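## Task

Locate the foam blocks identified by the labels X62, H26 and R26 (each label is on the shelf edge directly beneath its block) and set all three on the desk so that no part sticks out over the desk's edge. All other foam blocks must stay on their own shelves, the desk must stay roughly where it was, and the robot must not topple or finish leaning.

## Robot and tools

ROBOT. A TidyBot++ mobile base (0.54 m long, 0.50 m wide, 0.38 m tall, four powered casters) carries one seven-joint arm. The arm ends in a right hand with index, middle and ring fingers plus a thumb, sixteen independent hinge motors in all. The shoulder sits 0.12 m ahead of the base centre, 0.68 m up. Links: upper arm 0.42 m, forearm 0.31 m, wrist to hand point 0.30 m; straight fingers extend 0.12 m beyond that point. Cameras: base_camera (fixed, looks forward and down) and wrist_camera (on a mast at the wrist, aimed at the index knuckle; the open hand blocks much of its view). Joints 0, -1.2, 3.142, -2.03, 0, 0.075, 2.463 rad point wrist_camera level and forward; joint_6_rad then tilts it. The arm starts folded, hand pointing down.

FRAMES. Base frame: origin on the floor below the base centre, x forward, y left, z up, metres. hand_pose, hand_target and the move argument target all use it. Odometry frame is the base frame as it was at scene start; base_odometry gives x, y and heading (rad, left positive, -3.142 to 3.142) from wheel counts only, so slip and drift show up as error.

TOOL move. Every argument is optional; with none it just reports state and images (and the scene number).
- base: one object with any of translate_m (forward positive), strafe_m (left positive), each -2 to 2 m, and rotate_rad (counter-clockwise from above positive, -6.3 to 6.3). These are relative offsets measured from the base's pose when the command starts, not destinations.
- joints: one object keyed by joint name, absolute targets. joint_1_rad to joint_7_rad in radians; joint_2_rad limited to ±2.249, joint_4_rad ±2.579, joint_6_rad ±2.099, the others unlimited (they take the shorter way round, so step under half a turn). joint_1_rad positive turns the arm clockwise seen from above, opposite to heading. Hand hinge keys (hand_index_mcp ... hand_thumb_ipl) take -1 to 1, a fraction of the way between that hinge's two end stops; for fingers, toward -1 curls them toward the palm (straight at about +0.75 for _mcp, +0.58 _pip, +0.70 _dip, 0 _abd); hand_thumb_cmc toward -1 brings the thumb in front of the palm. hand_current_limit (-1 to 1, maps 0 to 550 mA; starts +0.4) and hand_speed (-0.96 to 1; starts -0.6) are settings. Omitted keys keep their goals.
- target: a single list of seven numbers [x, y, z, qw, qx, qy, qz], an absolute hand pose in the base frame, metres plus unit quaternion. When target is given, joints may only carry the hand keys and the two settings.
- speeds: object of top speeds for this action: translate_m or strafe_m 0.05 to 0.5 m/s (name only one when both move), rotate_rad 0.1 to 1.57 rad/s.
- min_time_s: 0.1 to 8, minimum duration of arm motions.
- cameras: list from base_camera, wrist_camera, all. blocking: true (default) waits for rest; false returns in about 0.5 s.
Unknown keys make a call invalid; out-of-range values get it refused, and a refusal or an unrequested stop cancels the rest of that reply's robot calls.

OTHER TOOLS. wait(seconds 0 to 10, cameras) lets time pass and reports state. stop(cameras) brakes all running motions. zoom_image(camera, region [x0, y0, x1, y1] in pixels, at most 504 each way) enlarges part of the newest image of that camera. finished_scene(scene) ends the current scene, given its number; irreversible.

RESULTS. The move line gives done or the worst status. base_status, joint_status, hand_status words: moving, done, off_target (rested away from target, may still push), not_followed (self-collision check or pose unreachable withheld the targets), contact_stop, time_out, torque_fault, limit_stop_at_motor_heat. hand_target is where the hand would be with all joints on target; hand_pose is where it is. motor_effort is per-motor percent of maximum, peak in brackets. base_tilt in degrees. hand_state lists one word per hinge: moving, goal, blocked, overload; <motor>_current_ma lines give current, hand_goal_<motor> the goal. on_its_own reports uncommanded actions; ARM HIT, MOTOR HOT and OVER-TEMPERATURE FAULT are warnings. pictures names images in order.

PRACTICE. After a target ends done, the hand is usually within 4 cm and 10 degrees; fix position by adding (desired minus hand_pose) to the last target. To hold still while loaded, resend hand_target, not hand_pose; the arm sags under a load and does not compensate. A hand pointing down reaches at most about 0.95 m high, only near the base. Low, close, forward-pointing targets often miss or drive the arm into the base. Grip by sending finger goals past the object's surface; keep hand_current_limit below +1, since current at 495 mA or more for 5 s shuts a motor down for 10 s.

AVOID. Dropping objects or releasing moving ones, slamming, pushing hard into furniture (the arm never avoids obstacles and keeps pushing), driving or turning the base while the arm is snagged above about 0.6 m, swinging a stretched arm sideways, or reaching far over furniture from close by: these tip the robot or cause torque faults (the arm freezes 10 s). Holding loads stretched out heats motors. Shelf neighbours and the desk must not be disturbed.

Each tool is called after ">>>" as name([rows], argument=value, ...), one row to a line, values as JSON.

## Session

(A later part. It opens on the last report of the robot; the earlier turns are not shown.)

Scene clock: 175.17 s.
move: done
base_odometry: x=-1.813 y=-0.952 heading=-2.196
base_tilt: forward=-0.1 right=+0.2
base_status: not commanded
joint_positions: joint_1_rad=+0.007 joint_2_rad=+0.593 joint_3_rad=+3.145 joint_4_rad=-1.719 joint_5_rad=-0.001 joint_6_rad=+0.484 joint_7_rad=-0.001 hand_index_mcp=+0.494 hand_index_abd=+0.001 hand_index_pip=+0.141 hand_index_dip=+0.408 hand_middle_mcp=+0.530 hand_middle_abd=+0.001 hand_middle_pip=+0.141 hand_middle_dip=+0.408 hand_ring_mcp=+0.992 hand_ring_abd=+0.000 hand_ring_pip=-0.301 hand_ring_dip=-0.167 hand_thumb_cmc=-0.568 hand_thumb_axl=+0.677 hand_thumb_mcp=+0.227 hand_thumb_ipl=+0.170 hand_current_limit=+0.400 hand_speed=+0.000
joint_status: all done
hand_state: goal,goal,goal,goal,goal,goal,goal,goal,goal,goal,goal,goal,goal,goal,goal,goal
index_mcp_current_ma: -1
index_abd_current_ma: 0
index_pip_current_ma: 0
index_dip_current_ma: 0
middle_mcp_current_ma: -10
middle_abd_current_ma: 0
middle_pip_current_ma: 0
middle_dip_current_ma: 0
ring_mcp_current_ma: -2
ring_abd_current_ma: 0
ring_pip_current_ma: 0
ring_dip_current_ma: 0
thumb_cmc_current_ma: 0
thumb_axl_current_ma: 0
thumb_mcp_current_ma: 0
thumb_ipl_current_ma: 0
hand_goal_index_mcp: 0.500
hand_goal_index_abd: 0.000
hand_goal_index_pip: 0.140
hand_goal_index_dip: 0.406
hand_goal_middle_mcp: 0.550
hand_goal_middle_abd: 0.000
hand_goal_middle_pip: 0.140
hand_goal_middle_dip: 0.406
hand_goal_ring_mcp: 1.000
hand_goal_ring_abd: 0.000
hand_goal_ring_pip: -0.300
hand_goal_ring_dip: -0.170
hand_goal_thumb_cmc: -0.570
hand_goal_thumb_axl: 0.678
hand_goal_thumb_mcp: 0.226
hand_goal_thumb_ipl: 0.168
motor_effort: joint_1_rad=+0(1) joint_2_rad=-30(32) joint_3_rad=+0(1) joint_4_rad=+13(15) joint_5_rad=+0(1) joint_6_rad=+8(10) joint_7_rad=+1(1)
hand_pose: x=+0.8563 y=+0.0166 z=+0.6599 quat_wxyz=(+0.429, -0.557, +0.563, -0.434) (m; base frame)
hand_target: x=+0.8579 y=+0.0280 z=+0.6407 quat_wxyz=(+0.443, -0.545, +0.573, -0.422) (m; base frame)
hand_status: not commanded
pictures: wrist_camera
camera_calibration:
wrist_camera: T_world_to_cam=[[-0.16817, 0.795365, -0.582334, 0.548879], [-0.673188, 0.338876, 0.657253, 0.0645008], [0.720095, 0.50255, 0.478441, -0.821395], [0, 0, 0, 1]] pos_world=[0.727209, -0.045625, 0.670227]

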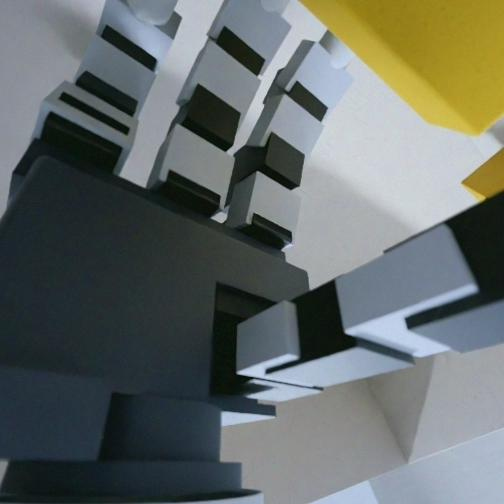

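>>> move(joints={"joint_2_rad":0.567,"joint_4_rad":-1.735,"joint_6_rad":0.54}, min_time_s=0.4, cameras=[])

Scene clock: 176.93 s.
move: done
base_odometry: x=-1.813 y=-0.952 heading=-2.196
base_tilt: forward=-0.1 right=+0.2
base_status: not commanded
joint_positions: joint_1_rad=+0.007 joint_2_rad=+0.575 joint_3_rad=+3.145 joint_4_rad=-1.719 joint_5_rad=-0.001 joint_6_rad=+0.486 joint_7_rad=-0.001 hand_index_mcp=+0.494 hand_index_abd=+0.001 hand_index_pip=+0.141 hand_index_dip=+0.408 hand_middle_mcp=+0.530 hand_middle_abd=+0.001 hand_middle_pip=+0.141 hand_middle_dip=+0.408 hand_ring_mcp=+0.992 hand_ring_abd=+0.000 hand_ring_pip=-0.301 hand_ring_dip=-0.167 hand_thumb_cmc=-0.568 hand_thumb_axl=+0.677 hand_thumb_mcp=+0.227 hand_thumb_ipl=+0.170 hand_current_limit=+0.400 hand_speed=+0.000
joint_status: all done
hand_state: goal,goal,goal,goal,goal,goal,goal,goal,goal,goal,goal,goal,goal,goal,goal,goal
index_mcp_current_ma: -1
index_abd_current_ma: 0
index_pip_current_ma: 0
index_dip_current_ma: 0
middle_mcp_current_ma: -10
middle_abd_current_ma: 0
middle_pip_current_ma: 0
middle_dip_current_ma: 0
ring_mcp_current_ma: -2
ring_abd_current_ma: 0
ring_pip_current_ma: 0
ring_dip_current_ma: 0
thumb_cmc_current_ma: 0
thumb_axl_current_ma: 0
thumb_mcp_current_ma: 0
thumb_ipl_current_ma: 0
hand_goal_index_mcp: 0.500
hand_goal_index_abd: 0.000
hand_goal_index_pip: 0.140
hand_goal_index_dip: 0.406
hand_goal_middle_mcp: 0.550
hand_goal_middle_abd: 0.000
hand_goal_middle_pip: 0.140
hand_goal_middle_dip: 0.406
hand_goal_ring_mcp: 1.000
hand_goal_ring_abd: 0.000
hand_goal_ring_pip: -0.300
hand_goal_ring_dip: -0.170
hand_goal_thumb_cmc: -0.570
hand_goal_thumb_axl: 0.678
hand_goal_thumb_mcp: 0.226
hand_goal_thumb_ipl: 0.168
motor_effort: joint_1_rad=+0(1) joint_2_rad=-30(32) joint_3_rad=+0(0) joint_4_rad=+13(14) joint_5_rad=+1(1) joint_6_rad=+8(10) joint_7_rad=+1(1)
hand_pose: x=+0.8568 y=+0.0166 z=+0.6737 quat_wxyz=(+0.435, -0.553, +0.558, -0.440) (m; base frame)
hand_target: x=+0.8591 y=+0.0280 z=+0.6873 quat_wxyz=(+0.461, -0.532, +0.559, -0.439) (m; base frame)
hand_status: not commanded
pictures: none
No camera images: "cameras" was empty.

>>> move(joints={"hand_index_mcp":0.15,"hand_middle_mcp":0.15,"hand_thumb_mcp":0.05,"hand_speed":-0.6}, cameras=["wrist_camera"])

Scene clock: 177.83 s.
move: done
base_odometry: x=-1.813 y=-0.952 heading=-2.196
base_tilt: forward=-0.1 right=+0.3
base_status: not commanded
joint_positions: joint_1_rad=+0.007 joint_2_rad=+0.575 joint_3_rad=+3.145 joint_4_rad=-1.719 joint_5_rad=-0.001 joint_6_rad=+0.486 joint_7_rad=-0.001 hand_index_mcp=+0.148 hand_index_abd=+0.001 hand_index_pip=+0.141 hand_index_dip=+0.408 hand_middle_mcp=+0.150 hand_middle_abd=+0.001 hand_middle_pip=+0.141 hand_middle_dip=+0.408 hand_ring_mcp=+0.992 hand_ring_abd=+0.000 hand_ring_pip=-0.301 hand_ring_dip=-0.167 hand_thumb_cmc=-0.568 hand_thumb_axl=+0.677 hand_thumb_mcp=+0.053 hand_thumb_ipl=+0.170 hand_current_limit=+0.400 hand_speed=-0.600
joint_status: all done
hand_state: goal,goal,goal,goal,goal,goal,goal,goal,goal,goal,goal,goal,goal,goal,goal,goal
index_mcp_current_ma: 0
index_abd_current_ma: 0
index_pip_current_ma: 0
index_dip_current_ma: 0
middle_mcp_current_ma: 0
middle_abd_current_ma: 0
middle_pip_current_ma: 0
middle_dip_current_ma: 0
ring_mcp_current_ma: -2
ring_abd_current_ma: 0
ring_pip_current_ma: 0
ring_dip_current_ma: 0
thumb_cmc_current_ma: 0
thumb_axl_current_ma: 0
thumb_mcp_current_ma: 0
thumb_ipl_current_ma: 0
hand_goal_index_mcp: 0.150
hand_goal_index_abd: 0.000
hand_goal_index_pip: 0.140
hand_goal_index_dip: 0.406
hand_goal_middle_mcp: 0.150
hand_goal_middle_abd: 0.000
hand_goal_middle_pip: 0.140
hand_goal_middle_dip: 0.406
hand_goal_ring_mcp: 1.000
hand_goal_ring_abd: 0.000
hand_goal_ring_pip: -0.300
hand_goal_ring_dip: -0.170
hand_goal_thumb_cmc: -0.570
hand_goal_thumb_axl: 0.678
hand_goal_thumb_mcp: 0.050
hand_goal_thumb_ipl: 0.168
motor_effort: joint_1_rad=+0(0) joint_2_rad=-30(31) joint_3_rad=+0(0) joint_4_rad=+13(13) joint_5_rad=+0(1) joint_6_rad=+8(9) joint_7_rad=-1(1)
hand_pose: x=+0.8568 y=+0.0166 z=+0.6738 quat_wxyz=(+0.435, -0.553, +0.558, -0.440) (m; base frame)
hand_target: x=+0.8591 y=+0.0280 z=+0.6873 quat_wxyz=(+0.461, -0.532, +0.559, -0.439) (m; base frame)
hand_status: not commanded
pictures: wrist_camera
camera_calibration:
wrist_camera: T_world_to_cam=[[-0.156152, 0.79526, -0.585814, 0.549127], [-0.686586, 0.33898, 0.643189, 0.0766969], [0.710082, 0.502647, 0.493082, -0.829753], [0, 0, 0, 1]] pos_world=[0.727599, -0.045625, 0.681492]

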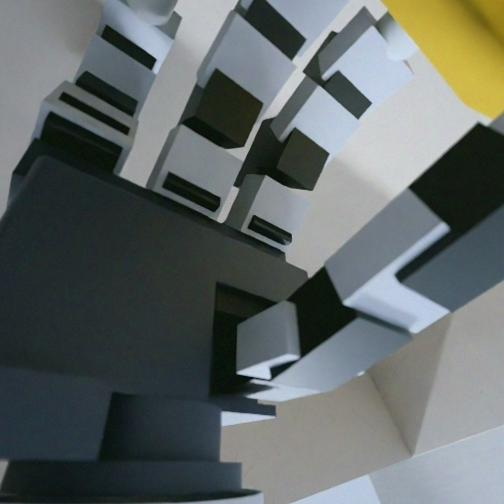

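>>> move(joints={"hand_index_mcp":-0.1,"hand_middle_mcp":-0.1,"hand_thumb_mcp":-0.2}, cameras=["wrist_camera"])

Scene clock: 178.63 s.
move: off_target
base_odometry: x=-1.813 y=-0.952 heading=-2.196
base_tilt: forward=-0.1 right=+0.2
base_status: not commanded
joint_positions: joint_1_rad=+0.007 joint_2_rad=+0.574 joint_3_rad=+3.145 joint_4_rad=-1.719 joint_5_rad=-0.001 joint_6_rad=+0.492 joint_7_rad=-0.001 hand_index_mcp=+0.029 hand_index_abd=-0.006 hand_index_pip=+0.184 hand_index_dip=+0.424 hand_middle_mcp=+0.020 hand_middle_abd=-0.007 hand_middle_pip=+0.179 hand_middle_dip=+0.423 hand_ring_mcp=+0.992 hand_ring_abd=+0.000 hand_ring_pip=-0.301 hand_ring_dip=-0.167 hand_thumb_cmc=-0.544 hand_thumb_axl=+0.684 hand_thumb_mcp=+0.007 hand_thumb_ipl=+0.203 hand_current_limit=+0.400 hand_speed=-0.600
joint_status: hand_index_mcp off_target (ended at +0.029, target -0.100); hand_middle_mcp off_target (ended at +0.020, target -0.100); hand_thumb_mcp off_target (ended at +0.007, target -0.200)
hand_state: blocked,goal,blocked,goal,blocked,goal,blocked,goal,goal,goal,goal,goal,blocked,goal,blocked,blocked
index_mcp_current_ma: 313
index_abd_current_ma: -1
index_pip_current_ma: 38
index_dip_current_ma: 8
middle_mcp_current_ma: 271
middle_abd_current_ma: -1
middle_pip_current_ma: 30
middle_dip_current_ma: 7
ring_mcp_current_ma: -2
ring_abd_current_ma: 0
ring_pip_current_ma: 0
ring_dip_current_ma: 0
thumb_cmc_current_ma: 15
thumb_axl_current_ma: 1
thumb_mcp_current_ma: 385
thumb_ipl_current_ma: 43
hand_goal_index_mcp: -0.100
hand_goal_index_abd: 0.000
hand_goal_index_pip: 0.140
hand_goal_index_dip: 0.406
hand_goal_middle_mcp: -0.100
hand_goal_middle_abd: 0.000
hand_goal_middle_pip: 0.140
hand_goal_middle_dip: 0.406
hand_goal_ring_mcp: 1.000
hand_goal_ring_abd: 0.000
hand_goal_ring_pip: -0.300
hand_goal_ring_dip: -0.170
hand_goal_thumb_cmc: -0.570
hand_goal_thumb_axl: 0.678
hand_goal_thumb_mcp: -0.200
hand_goal_thumb_ipl: 0.168
motor_effort: joint_1_rad=+0(1) joint_2_rad=-29(30) joint_3_rad=+0(0) joint_4_rad=+13(13) joint_5_rad=+0(1) joint_6_rad=+7(9) joint_7_rad=+0(1)
hand_pose: x=+0.8576 y=+0.0167 z=+0.6755 quat_wxyz=(+0.437, -0.551, +0.557, -0.442) (m; base frame)
hand_target: x=+0.8591 y=+0.0280 z=+0.6873 quat_wxyz=(+0.461, -0.532, +0.559, -0.439) (m; base frame)
hand_status: not commanded
pictures: wrist_camera
camera_calibration:
wrist_camera: T_world_to_cam=[[-0.152887, 0.795463, -0.5864, 0.547724], [-0.690145, 0.338768, 0.639481, 0.0817514], [0.707336, 0.502469, 0.497192, -0.831621], [0, 0, 0, 1]] pos_world=[0.728396, -0.0455251, 0.682382]

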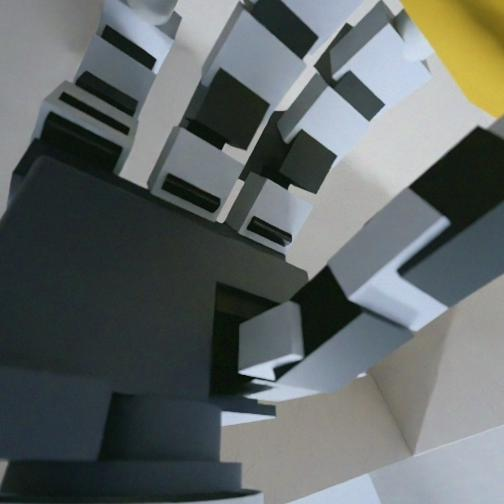

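>>> move(joints={"joint_2_rad":0.47,"joint_4_rad":-1.62,"joint_6_rad":0.28}, min_time_s=1.0, cameras=[])

>>> move(base={"translate_m":-0.5}, speeds={"translate_m":0.4}, cameras=["wrist_camera"])

Scene clock: 182.03 s.
move: done
base_odometry: x=-1.813 y=-0.952 heading=-2.196
base_tilt: forward=-0.1 right=+0.2
base_status: not commanded
joint_positions: joint_1_rad=+0.007 joint_2_rad=+0.482 joint_3_rad=+3.145 joint_4_rad=-1.644 joint_5_rad=-0.001 joint_6_rad=+0.341 joint_7_rad=-0.001 hand_index_mcp=+0.026 hand_index_abd=-0.008 hand_index_pip=+0.187 hand_index_dip=+0.427 hand_middle_mcp=+0.016 hand_middle_abd=-0.009 hand_middle_pip=+0.179 hand_middle_dip=+0.423 hand_ring_mcp=+0.992 hand_ring_abd=+0.000 hand_ring_pip=-0.301 hand_ring_dip=-0.167 hand_thumb_cmc=-0.541 hand_thumb_axl=+0.685 hand_thumb_mcp=+0.007 hand_thumb_ipl=+0.203 hand_current_limit=+0.400 hand_speed=-0.600
joint_status: all done
hand_state: blocked,goal,blocked,blocked,blocked,goal,blocked,goal,goal,goal,goal,goal,blocked,goal,blocked,blocked
index_mcp_current_ma: 299
index_abd_current_ma: -1
index_pip_current_ma: 44
index_dip_current_ma: 10
middle_mcp_current_ma: 258
middle_abd_current_ma: -1
middle_pip_current_ma: 30
middle_dip_current_ma: 7
ring_mcp_current_ma: -2
ring_abd_current_ma: 0
ring_pip_current_ma: 0
ring_dip_current_ma: 0
thumb_cmc_current_ma: 18
thumb_axl_current_ma: 2
thumb_mcp_current_ma: 385
thumb_ipl_current_ma: 43
hand_goal_index_mcp: -0.100
hand_goal_index_abd: 0.000
hand_goal_index_pip: 0.140
hand_goal_index_dip: 0.406
hand_goal_middle_mcp: -0.100
hand_goal_middle_abd: 0.000
hand_goal_middle_pip: 0.140
hand_goal_middle_dip: 0.406
hand_goal_ring_mcp: 1.000
hand_goal_ring_abd: 0.000
hand_goal_ring_pip: -0.300
hand_goal_ring_dip: -0.170
hand_goal_thumb_cmc: -0.570
hand_goal_thumb_axl: 0.678
hand_goal_thumb_mcp: -0.200
hand_goal_thumb_ipl: 0.168
motor_effort: joint_1_rad=+0(0) joint_2_rad=-29(32) joint_3_rad=+0(0) joint_4_rad=+15(16) joint_5_rad=+0(1) joint_6_rad=+10(10) joint_7_rad=+0(1)
hand_pose: x=+0.8578 y=+0.0167 z=+0.7412 quat_wxyz=(+0.441, -0.548, +0.554, -0.446) (m; base frame)
hand_target: x=+0.8555 y=+0.0280 z=+0.7482 quat_wxyz=(+0.447, -0.542, +0.570, -0.426) (m; base frame)
hand_status: not commanded
pictures: none
No camera images: "cameras" was empty.

Scene clock: 184.40 s.
move: done
base_odometry: x=-1.520 y=-0.546 heading=-2.196
base_tilt: forward=-0.1 right=+0.2
base_status: done
joint_positions: joint_1_rad=+0.007 joint_2_rad=+0.477 joint_3_rad=+3.145 joint_4_rad=-1.641 joint_5_rad=-0.001 joint_6_rad=+0.338 joint_7_rad=-0.001 hand_index_mcp=+0.025 hand_index_abd=-0.009 hand_index_pip=+0.188 hand_index_dip=+0.428 hand_middle_mcp=+0.015 hand_middle_abd=-0.009 hand_middle_pip=+0.179 hand_middle_dip=+0.423 hand_ring_mcp=+0.992 hand_ring_abd=+0.000 hand_ring_pip=-0.301 hand_ring_dip=-0.167 hand_thumb_cmc=-0.540 hand_thumb_axl=+0.685 hand_thumb_mcp=+0.007 hand_thumb_ipl=+0.203 hand_current_limit=+0.400 hand_speed=-0.600
joint_status: not commanded
hand_state: blocked,goal,blocked,blocked,blocked,goal,blocked,goal,goal,goal,goal,goal,blocked,goal,blocked,blocked
index_mcp_current_ma: 295
index_abd_current_ma: -2
index_pip_current_ma: 45
index_dip_current_ma: 11
middle_mcp_current_ma: 252
middle_abd_current_ma: -2
middle_pip_current_ma: 30
middle_dip_current_ma: 7
ring_mcp_current_ma: -2
ring_abd_current_ma: 0
ring_pip_current_ma: 0
ring_dip_current_ma: 0
thumb_cmc_current_ma: 19
thumb_axl_current_ma: 2
thumb_mcp_current_ma: 385
thumb_ipl_current_ma: 45
hand_goal_index_mcp: -0.100
hand_goal_index_abd: 0.000
hand_goal_index_pip: 0.140
hand_goal_index_dip: 0.406
hand_goal_middle_mcp: -0.100
hand_goal_middle_abd: 0.000
hand_goal_middle_pip: 0.140
hand_goal_middle_dip: 0.406
hand_goal_ring_mcp: 1.000
hand_goal_ring_abd: 0.000
hand_goal_ring_pip: -0.300
hand_goal_ring_dip: -0.170
hand_goal_thumb_cmc: -0.570
hand_goal_thumb_axl: 0.678
hand_goal_thumb_mcp: -0.200
hand_goal_thumb_ipl: 0.168
motor_effort: joint_1_rad=+0(3) joint_2_rad=-29(33) joint_3_rad=+0(2) joint_4_rad=+15(16) joint_5_rad=+1(1) joint_6_rad=+9(10) joint_7_rad=+0(1)
hand_pose: x=+0.8580 y=+0.0169 z=+0.7462 quat_wxyz=(+0.443, -0.546, +0.552, -0.447) (m; base frame)
hand_target: x=+0.8555 y=+0.0280 z=+0.7482 quat_wxyz=(+0.447, -0.542, +0.570, -0.426) (m; base frame)
hand_status: not commanded
pictures: wrist_camera
camera_calibration:
wrist_camera: T_world_to_cam=[[-0.140305, 0.795483, -0.589509, 0.580629], [-0.703889, 0.338588, 0.624419, 0.0597314], [0.696315, 0.502558, 0.512426, -0.869113], [0, 0, 0, 1]] pos_world=[0.728686, -0.0453255, 0.750345]

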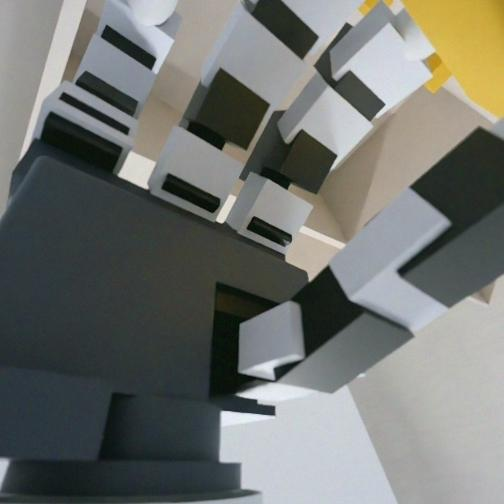

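>>> move(base={"translate_m":-1.074,"strafe_m":1.721,"rotate_rad":2.956}, speeds={"rotate_rad":0.9}, joints={"joint_2_rad":0.29,"joint_4_rad":-1.304,"joint_6_rad":-0.16}, min_time_s=2, cameras=["all"])

Scene clock: 190.50 s.
move: done
base_odometry: x=+0.504 y=-0.683 heading=+0.760
base_tilt: forward=-0.1 right=+0.2
base_status: done
joint_positions: joint_1_rad=+0.002 joint_2_rad=+0.305 joint_3_rad=+3.144 joint_4_rad=-1.330 joint_5_rad=-0.001 joint_6_rad=-0.098 joint_7_rad=-0.001 hand_index_mcp=+0.025 hand_index_abd=-0.010 hand_index_pip=+0.188 hand_index_dip=+0.428 hand_middle_mcp=+0.014 hand_middle_abd=-0.010 hand_middle_pip=+0.179 hand_middle_dip=+0.423 hand_ring_mcp=+0.992 hand_ring_abd=+0.000 hand_ring_pip=-0.301 hand_ring_dip=-0.167 hand_thumb_cmc=-0.540 hand_thumb_axl=+0.685 hand_thumb_mcp=+0.007 hand_thumb_ipl=+0.203 hand_current_limit=+0.400 hand_speed=-0.600
joint_status: all done
hand_state: blocked,goal,blocked,blocked,blocked,goal,blocked,goal,goal,goal,goal,goal,blocked,goal,blocked,blocked
index_mcp_current_ma: 295
index_abd_current_ma: -2
index_pip_current_ma: 45
index_dip_current_ma: 11
middle_mcp_current_ma: 249
middle_abd_current_ma: -2
middle_pip_current_ma: 30
middle_dip_current_ma: 7
ring_mcp_current_ma: -2
ring_abd_current_ma: 0
ring_pip_current_ma: 0
ring_dip_current_ma: 0
thumb_cmc_current_ma: 20
thumb_axl_current_ma: 2
thumb_mcp_current_ma: 385
thumb_ipl_current_ma: 45
hand_goal_index_mcp: -0.100
hand_goal_index_abd: 0.000
hand_goal_index_pip: 0.140
hand_goal_index_dip: 0.406
hand_goal_middle_mcp: -0.100
hand_goal_middle_abd: 0.000
hand_goal_middle_pip: 0.140
hand_goal_middle_dip: 0.406
hand_goal_ring_mcp: 1.000
hand_goal_ring_abd: 0.000
hand_goal_ring_pip: -0.300
hand_goal_ring_dip: -0.170
hand_goal_thumb_cmc: -0.570
hand_goal_thumb_axl: 0.678
hand_goal_thumb_mcp: -0.200
hand_goal_thumb_ipl: 0.168
motor_effort: joint_1_rad=+1(6) joint_2_rad=-26(32) joint_3_rad=+0(4) joint_4_rad=+17(17) joint_5_rad=+1(1) joint_6_rad=+9(11) joint_7_rad=+0(1)
hand_pose: x=+0.8428 y=+0.0214 z=+0.9304 quat_wxyz=(+0.457, -0.537, +0.540, -0.458) (m; base frame)
hand_target: x=+0.8348 y=+0.0280 z=+0.9404 quat_wxyz=(+0.463, -0.530, +0.557, -0.441) (m; base frame)
hand_status: not commanded
pictures: base_camera, wrist_camera
camera_calibration:
wrist_camera: T_world_to_cam=[[-0.117609, 0.794927, -0.595197, 0.669675], [-0.734276, 0.333911, 0.591052, -0.0106842], [0.668586, 0.506552, 0.544425, -0.961677], [0, 0, 0, 1]] pos_world=[0.713878, -0.0416362, 0.928464]

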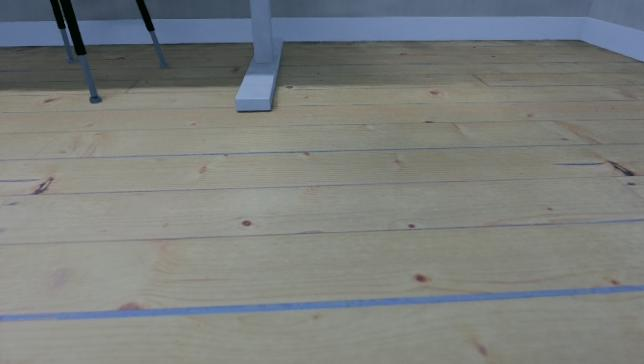

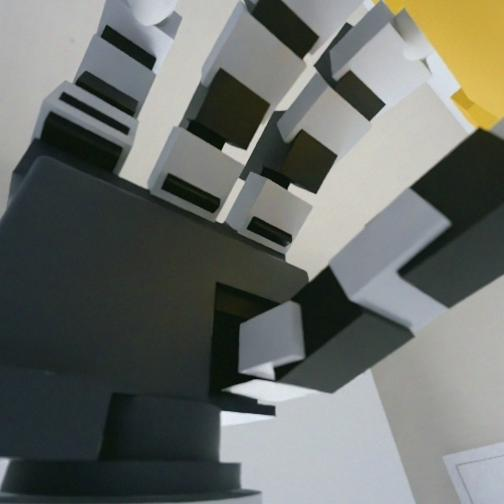

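>>> zoom_image(camera="wrist_camera", region=[354, 0, 504, 150])

Scaled by 3.360.

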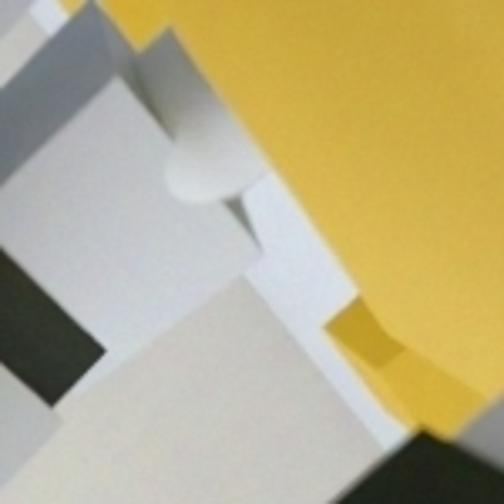

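>>> move(base={"translate_m":0.462,"strafe_m":0.035}, speeds={"translate_m":0.35}, cameras=["all"])

Scene clock: 194.27 s.
move: done
base_odometry: x=+0.815 y=-0.339 heading=+0.760
base_tilt: forward=-0.1 right=+0.2
base_status: done
joint_positions: joint_1_rad=+0.002 joint_2_rad=+0.292 joint_3_rad=+3.144 joint_4_rad=-1.329 joint_5_rad=-0.001 joint_6_rad=-0.100 joint_7_rad=-0.001 hand_index_mcp=+0.025 hand_index_abd=-0.010 hand_index_pip=+0.188 hand_index_dip=+0.428 hand_middle_mcp=+0.014 hand_middle_abd=-0.010 hand_middle_pip=+0.179 hand_middle_dip=+0.423 hand_ring_mcp=+0.992 hand_ring_abd=+0.000 hand_ring_pip=-0.301 hand_ring_dip=-0.167 hand_thumb_cmc=-0.540 hand_thumb_axl=+0.685 hand_thumb_mcp=+0.007 hand_thumb_ipl=+0.204 hand_current_limit=+0.400 hand_speed=-0.600
joint_status: not commanded
hand_state: blocked,goal,blocked,blocked,blocked,goal,blocked,goal,goal,goal,goal,goal,blocked,goal,blocked,blocked
index_mcp_current_ma: 294
index_abd_current_ma: -2
index_pip_current_ma: 45
index_dip_current_ma: 11
middle_mcp_current_ma: 248
middle_abd_current_ma: -2
middle_pip_current_ma: 31
middle_dip_current_ma: 7
ring_mcp_current_ma: -2
ring_abd_current_ma: 0
ring_pip_current_ma: 0
ring_dip_current_ma: 0
thumb_cmc_current_ma: 20
thumb_axl_current_ma: 2
thumb_mcp_current_ma: 385
thumb_ipl_current_ma: 45
hand_goal_index_mcp: -0.100
hand_goal_index_abd: 0.000
hand_goal_index_pip: 0.140
hand_goal_index_dip: 0.406
hand_goal_middle_mcp: -0.100
hand_goal_middle_abd: 0.000
hand_goal_middle_pip: 0.140
hand_goal_middle_dip: 0.406
hand_goal_ring_mcp: 1.000
hand_goal_ring_abd: 0.000
hand_goal_ring_pip: -0.300
hand_goal_ring_dip: -0.170
hand_goal_thumb_cmc: -0.570
hand_goal_thumb_axl: 0.678
hand_goal_thumb_mcp: -0.200
hand_goal_thumb_ipl: 0.168
motor_effort: joint_1_rad=+0(1) joint_2_rad=-26(29) joint_3_rad=+0(1) joint_4_rad=+17(18) joint_5_rad=+1(1) joint_6_rad=+10(10) joint_7_rad=+0(1)
hand_pose: x=+0.8395 y=+0.0214 z=+0.9394 quat_wxyz=(+0.460, -0.535, +0.538, -0.462) (m; base frame)
hand_target: x=+0.8348 y=+0.0280 z=+0.9404 quat_wxyz=(+0.463, -0.530, +0.557, -0.441) (m; base frame)
hand_status: not commanded
pictures: base_camera, wrist_camera
camera_calibration:
wrist_camera: T_world_to_cam=[[-0.110769, 0.7949, -0.596544, 0.670198], [-0.740968, 0.333972, 0.582606, -0.00492738], [0.662342, 0.506554, 0.552001, -0.96625], [0, 0, 0, 1]] pos_world=[0.710574, -0.0416361, 0.936045]

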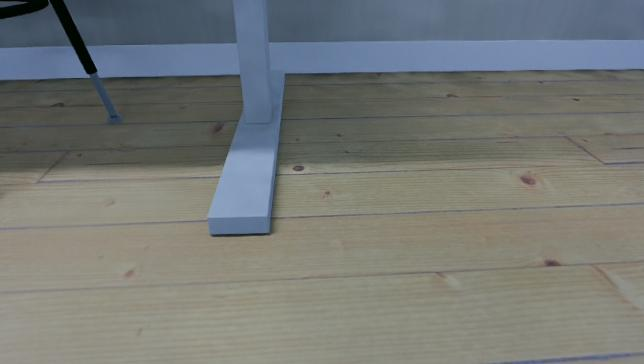

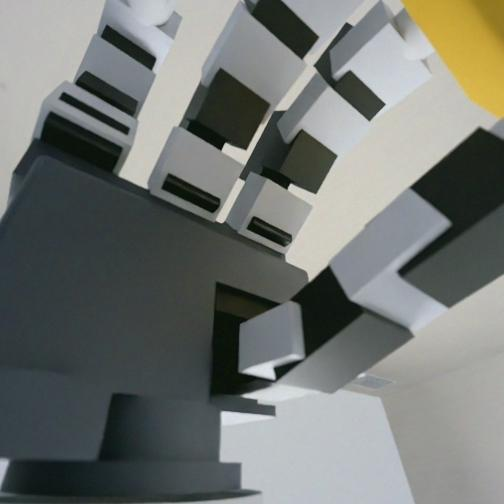

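>>> move(joints={"joint_2_rad":0.40,"joint_4_rad":-1.39,"joint_6_rad":0.01}, min_time_s=1.2, cameras=[])

>>> move(joints={"joint_2_rad":0.425,"joint_4_rad":-1.41,"joint_6_rad":0.03}, min_time_s=0.5, cameras=[])

Scene clock: 196.20 s.
move: done
base_odometry: x=+0.815 y=-0.339 heading=+0.760
base_tilt: forward=-0.1 right=+0.2
base_status: not commanded
joint_positions: joint_1_rad=+0.002 joint_2_rad=+0.366 joint_3_rad=+3.144 joint_4_rad=-1.373 joint_5_rad=-0.001 joint_6_rad=-0.044 joint_7_rad=-0.002 hand_index_mcp=+0.023 hand_index_abd=-0.010 hand_index_pip=+0.189 hand_index_dip=+0.428 hand_middle_mcp=+0.012 hand_middle_abd=-0.010 hand_middle_pip=+0.180 hand_middle_dip=+0.425 hand_ring_mcp=+0.991 hand_ring_abd=+0.000 hand_ring_pip=-0.301 hand_ring_dip=-0.167 hand_thumb_cmc=-0.540 hand_thumb_axl=+0.685 hand_thumb_mcp=+0.007 hand_thumb_ipl=+0.205 hand_current_limit=+0.400 hand_speed=-0.600
joint_status: all done
hand_state: blocked,goal,blocked,blocked,blocked,goal,blocked,goal,goal,goal,goal,goal,blocked,goal,blocked,blocked
index_mcp_current_ma: 285
index_abd_current_ma: -2
index_pip_current_ma: 47
index_dip_current_ma: 11
middle_mcp_current_ma: 238
middle_abd_current_ma: -2
middle_pip_current_ma: 33
middle_dip_current_ma: 8
ring_mcp_current_ma: -2
ring_abd_current_ma: 0
ring_pip_current_ma: 0
ring_dip_current_ma: 0
thumb_cmc_current_ma: 20
thumb_axl_current_ma: 2
thumb_mcp_current_ma: 385
thumb_ipl_current_ma: 48
hand_goal_index_mcp: -0.100
hand_goal_index_abd: 0.000
hand_goal_index_pip: 0.140
hand_goal_index_dip: 0.406
hand_goal_middle_mcp: -0.100
hand_goal_middle_abd: 0.000
hand_goal_middle_pip: 0.140
hand_goal_middle_dip: 0.406
hand_goal_ring_mcp: 1.000
hand_goal_ring_abd: 0.000
hand_goal_ring_pip: -0.300
hand_goal_ring_dip: -0.170
hand_goal_thumb_cmc: -0.570
hand_goal_thumb_axl: 0.678
hand_goal_thumb_mcp: -0.200
hand_goal_thumb_ipl: 0.168
motor_effort: joint_1_rad=+0(0) joint_2_rad=-28(30) joint_3_rad=+0(1) joint_4_rad=+16(18) joint_5_rad=+1(1) joint_6_rad=+9(10) joint_7_rad=+0(1)
hand_pose: x=+0.8563 y=+0.0214 z=+0.8755 quat_wxyz=(+0.444, -0.549, +0.552, -0.445) (m; base frame)
hand_target: x=+0.8672 y=+0.0280 z=+0.8565 quat_wxyz=(+0.456, -0.535, +0.563, -0.434) (m; base frame)
hand_status: not commanded
pictures: none
No camera images: "cameras" was empty.

Scene clock: 197.00 s.
move: done
base_odometry: x=+0.815 y=-0.339 heading=+0.760
base_tilt: forward=-0.1 right=+0.2
base_status: not commanded
joint_positions: joint_1_rad=+0.002 joint_2_rad=+0.368 joint_3_rad=+3.144 joint_4_rad=-1.381 joint_5_rad=-0.001 joint_6_rad=-0.021 joint_7_rad=-0.002 hand_index_mcp=+0.022 hand_index_abd=-0.010 hand_index_pip=+0.189 hand_index_dip=+0.428 hand_middle_mcp=+0.011 hand_middle_abd=-0.010 hand_middle_pip=+0.180 hand_middle_dip=+0.425 hand_ring_mcp=+0.991 hand_ring_abd=+0.000 hand_ring_pip=-0.301 hand_ring_dip=-0.167 hand_thumb_cmc=-0.540 hand_thumb_axl=+0.685 hand_thumb_mcp=+0.007 hand_thumb_ipl=+0.205 hand_current_limit=+0.400 hand_speed=-0.600
joint_status: all done
hand_state: blocked,goal,blocked,blocked,blocked,goal,blocked,goal,goal,goal,goal,goal,blocked,goal,blocked,blocked
index_mcp_current_ma: 282
index_abd_current_ma: -2
index_pip_current_ma: 47
index_dip_current_ma: 11
middle_mcp_current_ma: 235
middle_abd_current_ma: -2
middle_pip_current_ma: 33
middle_dip_current_ma: 8
ring_mcp_current_ma: -2
ring_abd_current_ma: 0
ring_pip_current_ma: 0
ring_dip_current_ma: 0
thumb_cmc_current_ma: 20
thumb_axl_current_ma: 2
thumb_mcp_current_ma: 385
thumb_ipl_current_ma: 49
hand_goal_index_mcp: -0.100
hand_goal_index_abd: 0.000
hand_goal_index_pip: 0.140
hand_goal_index_dip: 0.406
hand_goal_middle_mcp: -0.100
hand_goal_middle_abd: 0.000
hand_goal_middle_pip: 0.140
hand_goal_middle_dip: 0.406
hand_goal_ring_mcp: 1.000
hand_goal_ring_abd: 0.000
hand_goal_ring_pip: -0.300
hand_goal_ring_dip: -0.170
hand_goal_thumb_cmc: -0.570
hand_goal_thumb_axl: 0.678
hand_goal_thumb_mcp: -0.200
hand_goal_thumb_ipl: 0.168
motor_effort: joint_1_rad=+0(1) joint_2_rad=-25(27) joint_3_rad=+0(0) joint_4_rad=+15(17) joint_5_rad=+1(2) joint_6_rad=+7(9) joint_7_rad=+1(1)
hand_pose: x=+0.8585 y=+0.0214 z=+0.8757 quat_wxyz=(+0.447, -0.545, +0.549, -0.448) (m; base frame)
hand_target: x=+0.8697 y=+0.0280 z=+0.8316 quat_wxyz=(+0.449, -0.541, +0.569, -0.427) (m; base frame)
hand_status: not commanded
pictures: none
No camera images: "cameras" was empty.

Contact at .8757 as expected. Release.

>>> move(joints={"joint_2_rad":0.38,"joint_4_rad":-1.40,"joint_6_rad":0.015}, min_time_s=0.4, cameras=[])

>>> move(joints={"hand_index_mcp":0.22,"hand_middle_mcp":0.22,"hand_thumb_mcp":0.1}, cameras=[])

>>> move(joints={"hand_index_mcp":0.6,"hand_middle_mcp":0.6,"hand_thumb_mcp":0.226,"hand_speed":0.0}, cameras=["wrist_camera"])

>>> move(joints={"joint_2_rad":0.25,"joint_4_rad":-1.30,"joint_6_rad":-0.16}, min_time_s=0.6, cameras=[])

>>> move(base={"translate_m":-0.5}, joints={"hand_thumb_cmc":1.0,"hand_thumb_mcp":1.0,"hand_thumb_ipl":0.9}, cameras=[])

Scene clock: 198.20 s.
move: done
base_odometry: x=+0.815 y=-0.339 heading=+0.760
base_tilt: forward=-0.1 right=+0.2
base_status: not commanded
joint_positions: joint_1_rad=+0.002 joint_2_rad=+0.367 joint_3_rad=+3.144 joint_4_rad=-1.381 joint_5_rad=-0.001 joint_6_rad=-0.021 joint_7_rad=-0.002 hand_index_mcp=+0.022 hand_index_abd=-0.010 hand_index_pip=+0.190 hand_index_dip=+0.428 hand_middle_mcp=+0.011 hand_middle_abd=-0.010 hand_middle_pip=+0.181 hand_middle_dip=+0.425 hand_ring_mcp=+0.991 hand_ring_abd=+0.000 hand_ring_pip=-0.301 hand_ring_dip=-0.167 hand_thumb_cmc=-0.540 hand_thumb_axl=+0.685 hand_thumb_mcp=+0.007 hand_thumb_ipl=+0.205 hand_current_limit=+0.400 hand_speed=-0.600
joint_status: all done
hand_state: blocked,goal,blocked,blocked,blocked,goal,blocked,goal,goal,goal,goal,goal,blocked,goal,blocked,blocked
index_mcp_current_ma: 282
index_abd_current_ma: -2
index_pip_current_ma: 49
index_dip_current_ma: 11
middle_mcp_current_ma: 235
middle_abd_current_ma: -2
middle_pip_current_ma: 34
middle_dip_current_ma: 8
ring_mcp_current_ma: -2
ring_abd_current_ma: 0
ring_pip_current_ma: 0
ring_dip_current_ma: 0
thumb_cmc_current_ma: 20
thumb_axl_current_ma: 2
thumb_mcp_current_ma: 385
thumb_ipl_current_ma: 49
hand_goal_index_mcp: -0.100
hand_goal_index_abd: 0.000
hand_goal_index_pip: 0.140
hand_goal_index_dip: 0.406
hand_goal_middle_mcp: -0.100
hand_goal_middle_abd: 0.000
hand_goal_middle_pip: 0.140
hand_goal_middle_dip: 0.406
hand_goal_ring_mcp: 1.000
hand_goal_ring_abd: 0.000
hand_goal_ring_pip: -0.300
hand_goal_ring_dip: -0.170
hand_goal_thumb_cmc: -0.570
hand_goal_thumb_axl: 0.678
hand_goal_thumb_mcp: -0.200
hand_goal_thumb_ipl: 0.168
motor_effort: joint_1_rad=+0(1) joint_2_rad=-26(27) joint_3_rad=+0(0) joint_4_rad=+16(17) joint_5_rad=+0(1) joint_6_rad=+8(10) joint_7_rad=+0(1)
hand_pose: x=+0.8582 y=+0.0214 z=+0.8763 quat_wxyz=(+0.447, -0.545, +0.549, -0.448) (m; base frame)
hand_target: x=+0.8622 y=+0.0280 z=+0.8669 quat_wxyz=(+0.460, -0.532, +0.560, -0.438) (m; base frame)
hand_status: not commanded
pictures: none
No camera images: "cameras" was empty.

Scene clock: 198.87 s.
move: done
base_odometry: x=+0.815 y=-0.339 heading=+0.760
base_tilt: forward=-0.1 right=+0.2
base_status: not commanded
joint_positions: joint_1_rad=+0.002 joint_2_rad=+0.367 joint_3_rad=+3.144 joint_4_rad=-1.383 joint_5_rad=-0.001 joint_6_rad=-0.021 joint_7_rad=-0.002 hand_index_mcp=+0.207 hand_index_abd=-0.003 hand_index_pip=+0.142 hand_index_dip=+0.409 hand_middle_mcp=+0.205 hand_middle_abd=-0.003 hand_middle_pip=+0.142 hand_middle_dip=+0.409 hand_ring_mcp=+0.991 hand_ring_abd=+0.000 hand_ring_pip=-0.301 hand_ring_dip=-0.167 hand_thumb_cmc=-0.568 hand_thumb_axl=+0.680 hand_thumb_mcp=+0.098 hand_thumb_ipl=+0.170 hand_current_limit=+0.400 hand_speed=-0.600
joint_status: all done
hand_state: goal,goal,goal,goal,goal,goal,goal,goal,goal,goal,goal,goal,goal,goal,goal,goal
index_mcp_current_ma: -5
index_abd_current_ma: 0
index_pip_current_ma: 0
index_dip_current_ma: 0
middle_mcp_current_ma: -6
middle_abd_current_ma: 0
middle_pip_current_ma: 0
middle_dip_current_ma: 0
ring_mcp_current_ma: -2
ring_abd_current_ma: 0
ring_pip_current_ma: 0
ring_dip_current_ma: 0
thumb_cmc_current_ma: 0
thumb_axl_current_ma: 0
thumb_mcp_current_ma: 0
thumb_ipl_current_ma: 0
hand_goal_index_mcp: 0.220
hand_goal_index_abd: 0.000
hand_goal_index_pip: 0.140
hand_goal_index_dip: 0.406
hand_goal_middle_mcp: 0.220
hand_goal_middle_abd: 0.000
hand_goal_middle_pip: 0.140
hand_goal_middle_dip: 0.406
hand_goal_ring_mcp: 1.000
hand_goal_ring_abd: 0.000
hand_goal_ring_pip: -0.300
hand_goal_ring_dip: -0.170
hand_goal_thumb_cmc: -0.570
hand_goal_thumb_axl: 0.678
hand_goal_thumb_mcp: 0.100
hand_goal_thumb_ipl: 0.168
motor_effort: joint_1_rad=+0(1) joint_2_rad=-27(28) joint_3_rad=+0(0) joint_4_rad=+16(17) joint_5_rad=+1(1) joint_6_rad=+9(9) joint_7_rad=+0(1)
hand_pose: x=+0.8580 y=+0.0214 z=+0.8755 quat_wxyz=(+0.447, -0.546, +0.549, -0.448) (m; base frame)
hand_target: x=+0.8622 y=+0.0280 z=+0.8669 quat_wxyz=(+0.460, -0.532, +0.560, -0.438) (m; base frame)
hand_status: not commanded
pictures: none
No camera images: "cameras" was empty.

Scene clock: 199.43 s.
move: off_target
base_odometry: x=+0.815 y=-0.339 heading=+0.760
base_tilt: forward=-0.1 right=+0.2
base_status: not commanded
joint_positions: joint_1_rad=+0.002 joint_2_rad=+0.367 joint_3_rad=+3.144 joint_4_rad=-1.383 joint_5_rad=-0.001 joint_6_rad=-0.021 joint_7_rad=-0.002 hand_index_mcp=+0.582 hand_index_abd=-0.003 hand_index_pip=+0.141 hand_index_dip=+0.409 hand_middle_mcp=+0.580 hand_middle_abd=-0.003 hand_middle_pip=+0.141 hand_middle_dip=+0.408 hand_ring_mcp=+0.991 hand_ring_abd=+0.000 hand_ring_pip=-0.301 hand_ring_dip=-0.167 hand_thumb_cmc=-0.568 hand_thumb_axl=+0.680 hand_thumb_mcp=+0.222 hand_thumb_ipl=+0.170 hand_current_limit=+0.400 hand_speed=+0.000
joint_status: hand_middle_mcp off_target (ended at +0.580, target +0.600); the others done
hand_state: goal,goal,goal,goal,blocked,goal,goal,goal,goal,goal,goal,goal,goal,goal,goal,goal
index_mcp_current_ma: -8
index_abd_current_ma: 0
index_pip_current_ma: 0
index_dip_current_ma: 0
middle_mcp_current_ma: -10
middle_abd_current_ma: 0
middle_pip_current_ma: 0
middle_dip_current_ma: 0
ring_mcp_current_ma: -2
ring_abd_current_ma: 0
ring_pip_current_ma: 0
ring_dip_current_ma: 0
thumb_cmc_current_ma: 0
thumb_axl_current_ma: 0
thumb_mcp_current_ma: -1
thumb_ipl_current_ma: 0
hand_goal_index_mcp: 0.600
hand_goal_index_abd: 0.000
hand_goal_index_pip: 0.140
hand_goal_index_dip: 0.406
hand_goal_middle_mcp: 0.600
hand_goal_middle_abd: 0.000
hand_goal_middle_pip: 0.140
hand_goal_middle_dip: 0.406
hand_goal_ring_mcp: 1.000
hand_goal_ring_abd: 0.000
hand_goal_ring_pip: -0.300
hand_goal_ring_dip: -0.170
hand_goal_thumb_cmc: -0.570
hand_goal_thumb_axl: 0.678
hand_goal_thumb_mcp: 0.226
hand_goal_thumb_ipl: 0.168
motor_effort: joint_1_rad=+0(1) joint_2_rad=-27(29) joint_3_rad=+0(0) joint_4_rad=+16(17) joint_5_rad=+1(1) joint_6_rad=+8(10) joint_7_rad=+0(1)
hand_pose: x=+0.8579 y=+0.0214 z=+0.8754 quat_wxyz=(+0.447, -0.546, +0.549, -0.448) (m; base frame)
hand_target: x=+0.8622 y=+0.0280 z=+0.8669 quat_wxyz=(+0.460, -0.532, +0.560, -0.438) (m; base frame)
hand_status: not commanded
pictures: wrist_camera
camera_calibration:
wrist_camera: T_world_to_cam=[[-0.139691, 0.795748, -0.589297, 0.652409], [-0.711371, 0.333334, 0.61874, -0.0110358], [0.688794, 0.505642, 0.519508, -0.9373], [0, 0, 0, 1]] pos_world=[0.728892, -0.0415362, 0.878226]

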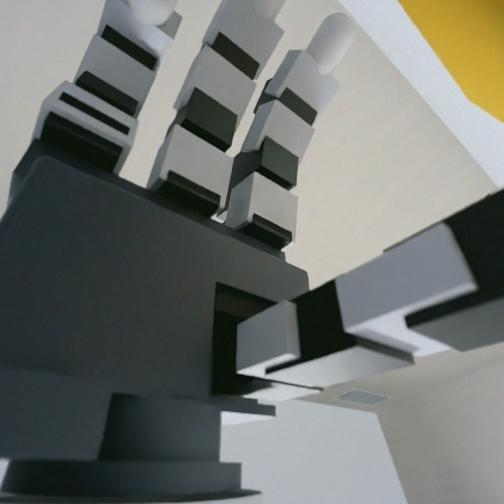

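Scene clock: 200.73 s.
move: done
base_odometry: x=+0.815 y=-0.339 heading=+0.760
base_tilt: forward=-0.1 right=+0.2
base_status: not commanded
joint_positions: joint_1_rad=+0.002 joint_2_rad=+0.246 joint_3_rad=+3.144 joint_4_rad=-1.318 joint_5_rad=-0.001 joint_6_rad=-0.103 joint_7_rad=-0.002 hand_index_mcp=+0.583 hand_index_abd=-0.003 hand_index_pip=+0.141 hand_index_dip=+0.409 hand_middle_mcp=+0.580 hand_middle_abd=-0.003 hand_middle_pip=+0.141 hand_middle_dip=+0.408 hand_ring_mcp=+0.991 hand_ring_abd=+0.000 hand_ring_pip=-0.301 hand_ring_dip=-0.167 hand_thumb_cmc=-0.568 hand_thumb_axl=+0.680 hand_thumb_mcp=+0.223 hand_thumb_ipl=+0.170 hand_current_limit=+0.400 hand_speed=+0.000
joint_status: all done
hand_state: goal,goal,goal,goal,goal,goal,goal,goal,goal,goal,goal,goal,goal,goal,goal,goal
index_mcp_current_ma: -7
index_abd_current_ma: 0
index_pip_current_ma: 0
index_dip_current_ma: 0
middle_mcp_current_ma: -10
middle_abd_current_ma: 0
middle_pip_current_ma: 0
middle_dip_current_ma: 0
ring_mcp_current_ma: -2
ring_abd_current_ma: 0
ring_pip_current_ma: 0
ring_dip_current_ma: 0
thumb_cmc_current_ma: 0
thumb_axl_current_ma: 0
thumb_mcp_current_ma: 0
thumb_ipl_current_ma: 0
hand_goal_index_mcp: 0.600
hand_goal_index_abd: 0.000
hand_goal_index_pip: 0.140
hand_goal_index_dip: 0.406
hand_goal_middle_mcp: 0.600
hand_goal_middle_abd: 0.000
hand_goal_middle_pip: 0.140
hand_goal_middle_dip: 0.406
hand_goal_ring_mcp: 1.000
hand_goal_ring_abd: 0.000
hand_goal_ring_pip: -0.300
hand_goal_ring_dip: -0.170
hand_goal_thumb_cmc: -0.570
hand_goal_thumb_axl: 0.678
hand_goal_thumb_mcp: 0.226
hand_goal_thumb_ipl: 0.168
motor_effort: joint_1_rad=+0(1) joint_2_rad=-24(31) joint_3_rad=+0(0) joint_4_rad=+17(18) joint_5_rad=+1(1) joint_6_rad=+9(10) joint_7_rad=+0(1)
hand_pose: x=+0.8278 y=+0.0215 z=+0.9790 quat_wxyz=(+0.475, -0.521, +0.525, -0.476) (m; base frame)
hand_target: x=+0.8243 y=+0.0280 z=+0.9712 quat_wxyz=(+0.475, -0.520, +0.547, -0.452) (m; base frame)
hand_status: not commanded
pictures: none
No camera images: "cameras" was empty.

Scene clock: 202.90 s.
move: done
base_odometry: x=+0.452 y=-0.683 heading=+0.760
base_tilt: forward=-0.1 right=+0.2
base_status: done
joint_positions: joint_1_rad=+0.002 joint_2_rad=+0.236 joint_3_rad=+3.144 joint_4_rad=-1.317 joint_5_rad=-0.001 joint_6_rad=-0.104 joint_7_rad=-0.002 hand_index_mcp=+0.583 hand_index_abd=-0.002 hand_index_pip=+0.141 hand_index_dip=+0.408 hand_middle_mcp=+0.580 hand_middle_abd=-0.003 hand_middle_pip=+0.141 hand_middle_dip=+0.408 hand_ring_mcp=+0.991 hand_ring_abd=+0.000 hand_ring_pip=-0.301 hand_ring_dip=-0.167 hand_thumb_cmc=+0.990 hand_thumb_axl=+0.680 hand_thumb_mcp=+0.999 hand_thumb_ipl=+0.898 hand_current_limit=+0.400 hand_speed=+0.000
joint_status: all done
hand_state: goal,goal,goal,goal,goal,goal,goal,goal,goal,goal,goal,goal,goal,goal,goal,goal
index_mcp_current_ma: -7
index_abd_current_ma: 0
index_pip_current_ma: 0
index_dip_current_ma: 0
middle_mcp_current_ma: -10
middle_abd_current_ma: 0
middle_pip_current_ma: 0
middle_dip_current_ma: 0
ring_mcp_current_ma: -2
ring_abd_current_ma: 0
ring_pip_current_ma: 0
ring_dip_current_ma: 0
thumb_cmc_current_ma: -3
thumb_axl_current_ma: 0
thumb_mcp_current_ma: 0
thumb_ipl_current_ma: 0
hand_goal_index_mcp: 0.600
hand_goal_index_abd: 0.000
hand_goal_index_pip: 0.140
hand_goal_index_dip: 0.406
hand_goal_middle_mcp: 0.600
hand_goal_middle_abd: 0.000
hand_goal_middle_pip: 0.140
hand_goal_middle_dip: 0.406
hand_goal_ring_mcp: 1.000
hand_goal_ring_abd: 0.000
hand_goal_ring_pip: -0.300
hand_goal_ring_dip: -0.170
hand_goal_thumb_cmc: 1.000
hand_goal_thumb_axl: 0.678
hand_goal_thumb_mcp: 1.000
hand_goal_thumb_ipl: 0.900
motor_effort: joint_1_rad=+0(3) joint_2_rad=-24(30) joint_3_rad=+0(2) joint_4_rad=+17(18) joint_5_rad=+0(1) joint_6_rad=+9(10) joint_7_rad=+0(1)
hand_pose: x=+0.8249 y=+0.0215 z=+0.9856 quat_wxyz=(+0.478, -0.519, +0.523, -0.478) (m; base frame)
hand_target: x=+0.8243 y=+0.0280 z=+0.9712 quat_wxyz=(+0.475, -0.520, +0.547, -0.452) (m; base frame)
hand_status: not commanded
pictures: none
No camera images: "cameras" was empty.

>>> move(base={"rotate_rad":0.7}, joints={"joint_2_rad":-1.2,"joint_4_rad":-2.03,"joint_6_rad":-0.35,"joint_7_rad":2.463}, cameras=["wrist_camera"])

Scene clock: 206.67 s.
move: done
base_odometry: x=+0.452 y=-0.683 heading=+1.459
base_tilt: forward=-0.1 right=+0.2
base_status: done
joint_positions: joint_1_rad=-0.004 joint_2_rad=-1.178 joint_3_rad=+3.134 joint_4_rad=-2.010 joint_5_rad=-0.001 joint_6_rad=-0.286 joint_7_rad=+2.410 hand_index_mcp=+0.603 hand_index_abd=+0.001 hand_index_pip=+0.141 hand_index_dip=+0.408 hand_middle_mcp=+0.603 hand_middle_abd=+0.001 hand_middle_pip=+0.141 hand_middle_dip=+0.408 hand_ring_mcp=+1.000 hand_ring_abd=+0.000 hand_ring_pip=-0.301 hand_ring_dip=-0.167 hand_thumb_cmc=+0.999 hand_thumb_axl=+0.679 hand_thumb_mcp=+0.999 hand_thumb_ipl=+0.898 hand_current_limit=+0.400 hand_speed=+0.000
joint_status: all done
hand_state: goal,goal,goal,goal,goal,goal,goal,goal,goal,goal,goal,goal,goal,goal,goal,goal
index_mcp_current_ma: 0
index_abd_current_ma: 0
index_pip_current_ma: 0
index_dip_current_ma: 0
middle_mcp_current_ma: 0
middle_abd_current_ma: 0
middle_pip_current_ma: 0
middle_dip_current_ma: 0
ring_mcp_current_ma: 0
ring_abd_current_ma: 0
ring_pip_current_ma: 0
ring_dip_current_ma: 0
thumb_cmc_current_ma: 0
thumb_axl_current_ma: 0
thumb_mcp_current_ma: 0
thumb_ipl_current_ma: 0
hand_goal_index_mcp: 0.600
hand_goal_index_abd: 0.000
hand_goal_index_pip: 0.140
hand_goal_index_dip: 0.406
hand_goal_middle_mcp: 0.600
hand_goal_middle_abd: 0.000
hand_goal_middle_pip: 0.140
hand_goal_middle_dip: 0.406
hand_goal_ring_mcp: 1.000
hand_goal_ring_abd: 0.000
hand_goal_ring_pip: -0.300
hand_goal_ring_dip: -0.170
hand_goal_thumb_cmc: 1.000
hand_goal_thumb_axl: 0.678
hand_goal_thumb_mcp: 1.000
hand_goal_thumb_ipl: 0.900
motor_effort: joint_1_rad=+0(4) joint_2_rad=+15(26) joint_3_rad=+1(4) joint_4_rad=+12(18) joint_5_rad=+1(1) joint_6_rad=+7(10) joint_7_rad=+0(1)
hand_pose: x=+0.2134 y=-0.0679 z=+1.2299 quat_wxyz=(-0.344, -0.483, -0.220, -0.775) (m; base frame)
hand_target: x=+0.2177 y=-0.0699 z=+1.2093 quat_wxyz=(-0.358, -0.502, -0.240, -0.750) (m; base frame)
hand_status: not commanded
pictures: wrist_camera
camera_calibration:
wrist_camera: T_world_to_cam=[[0.021115, -0.997025, -0.0741315, 0.0527145], [-0.492081, 0.054181, -0.868862, 1.10475], [0.870293, 0.0548247, -0.489473, 0.539222], [0, 0, 0, 1]] pos_world=[0.0732328, -0.0368615, 1.22772]

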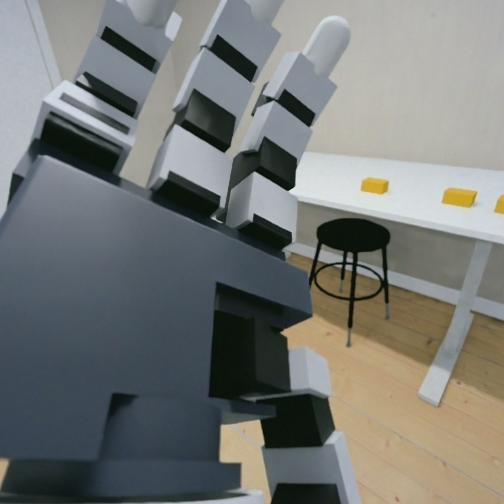

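>>> finished_scene(scene=2)

The scene is finished: the task was done.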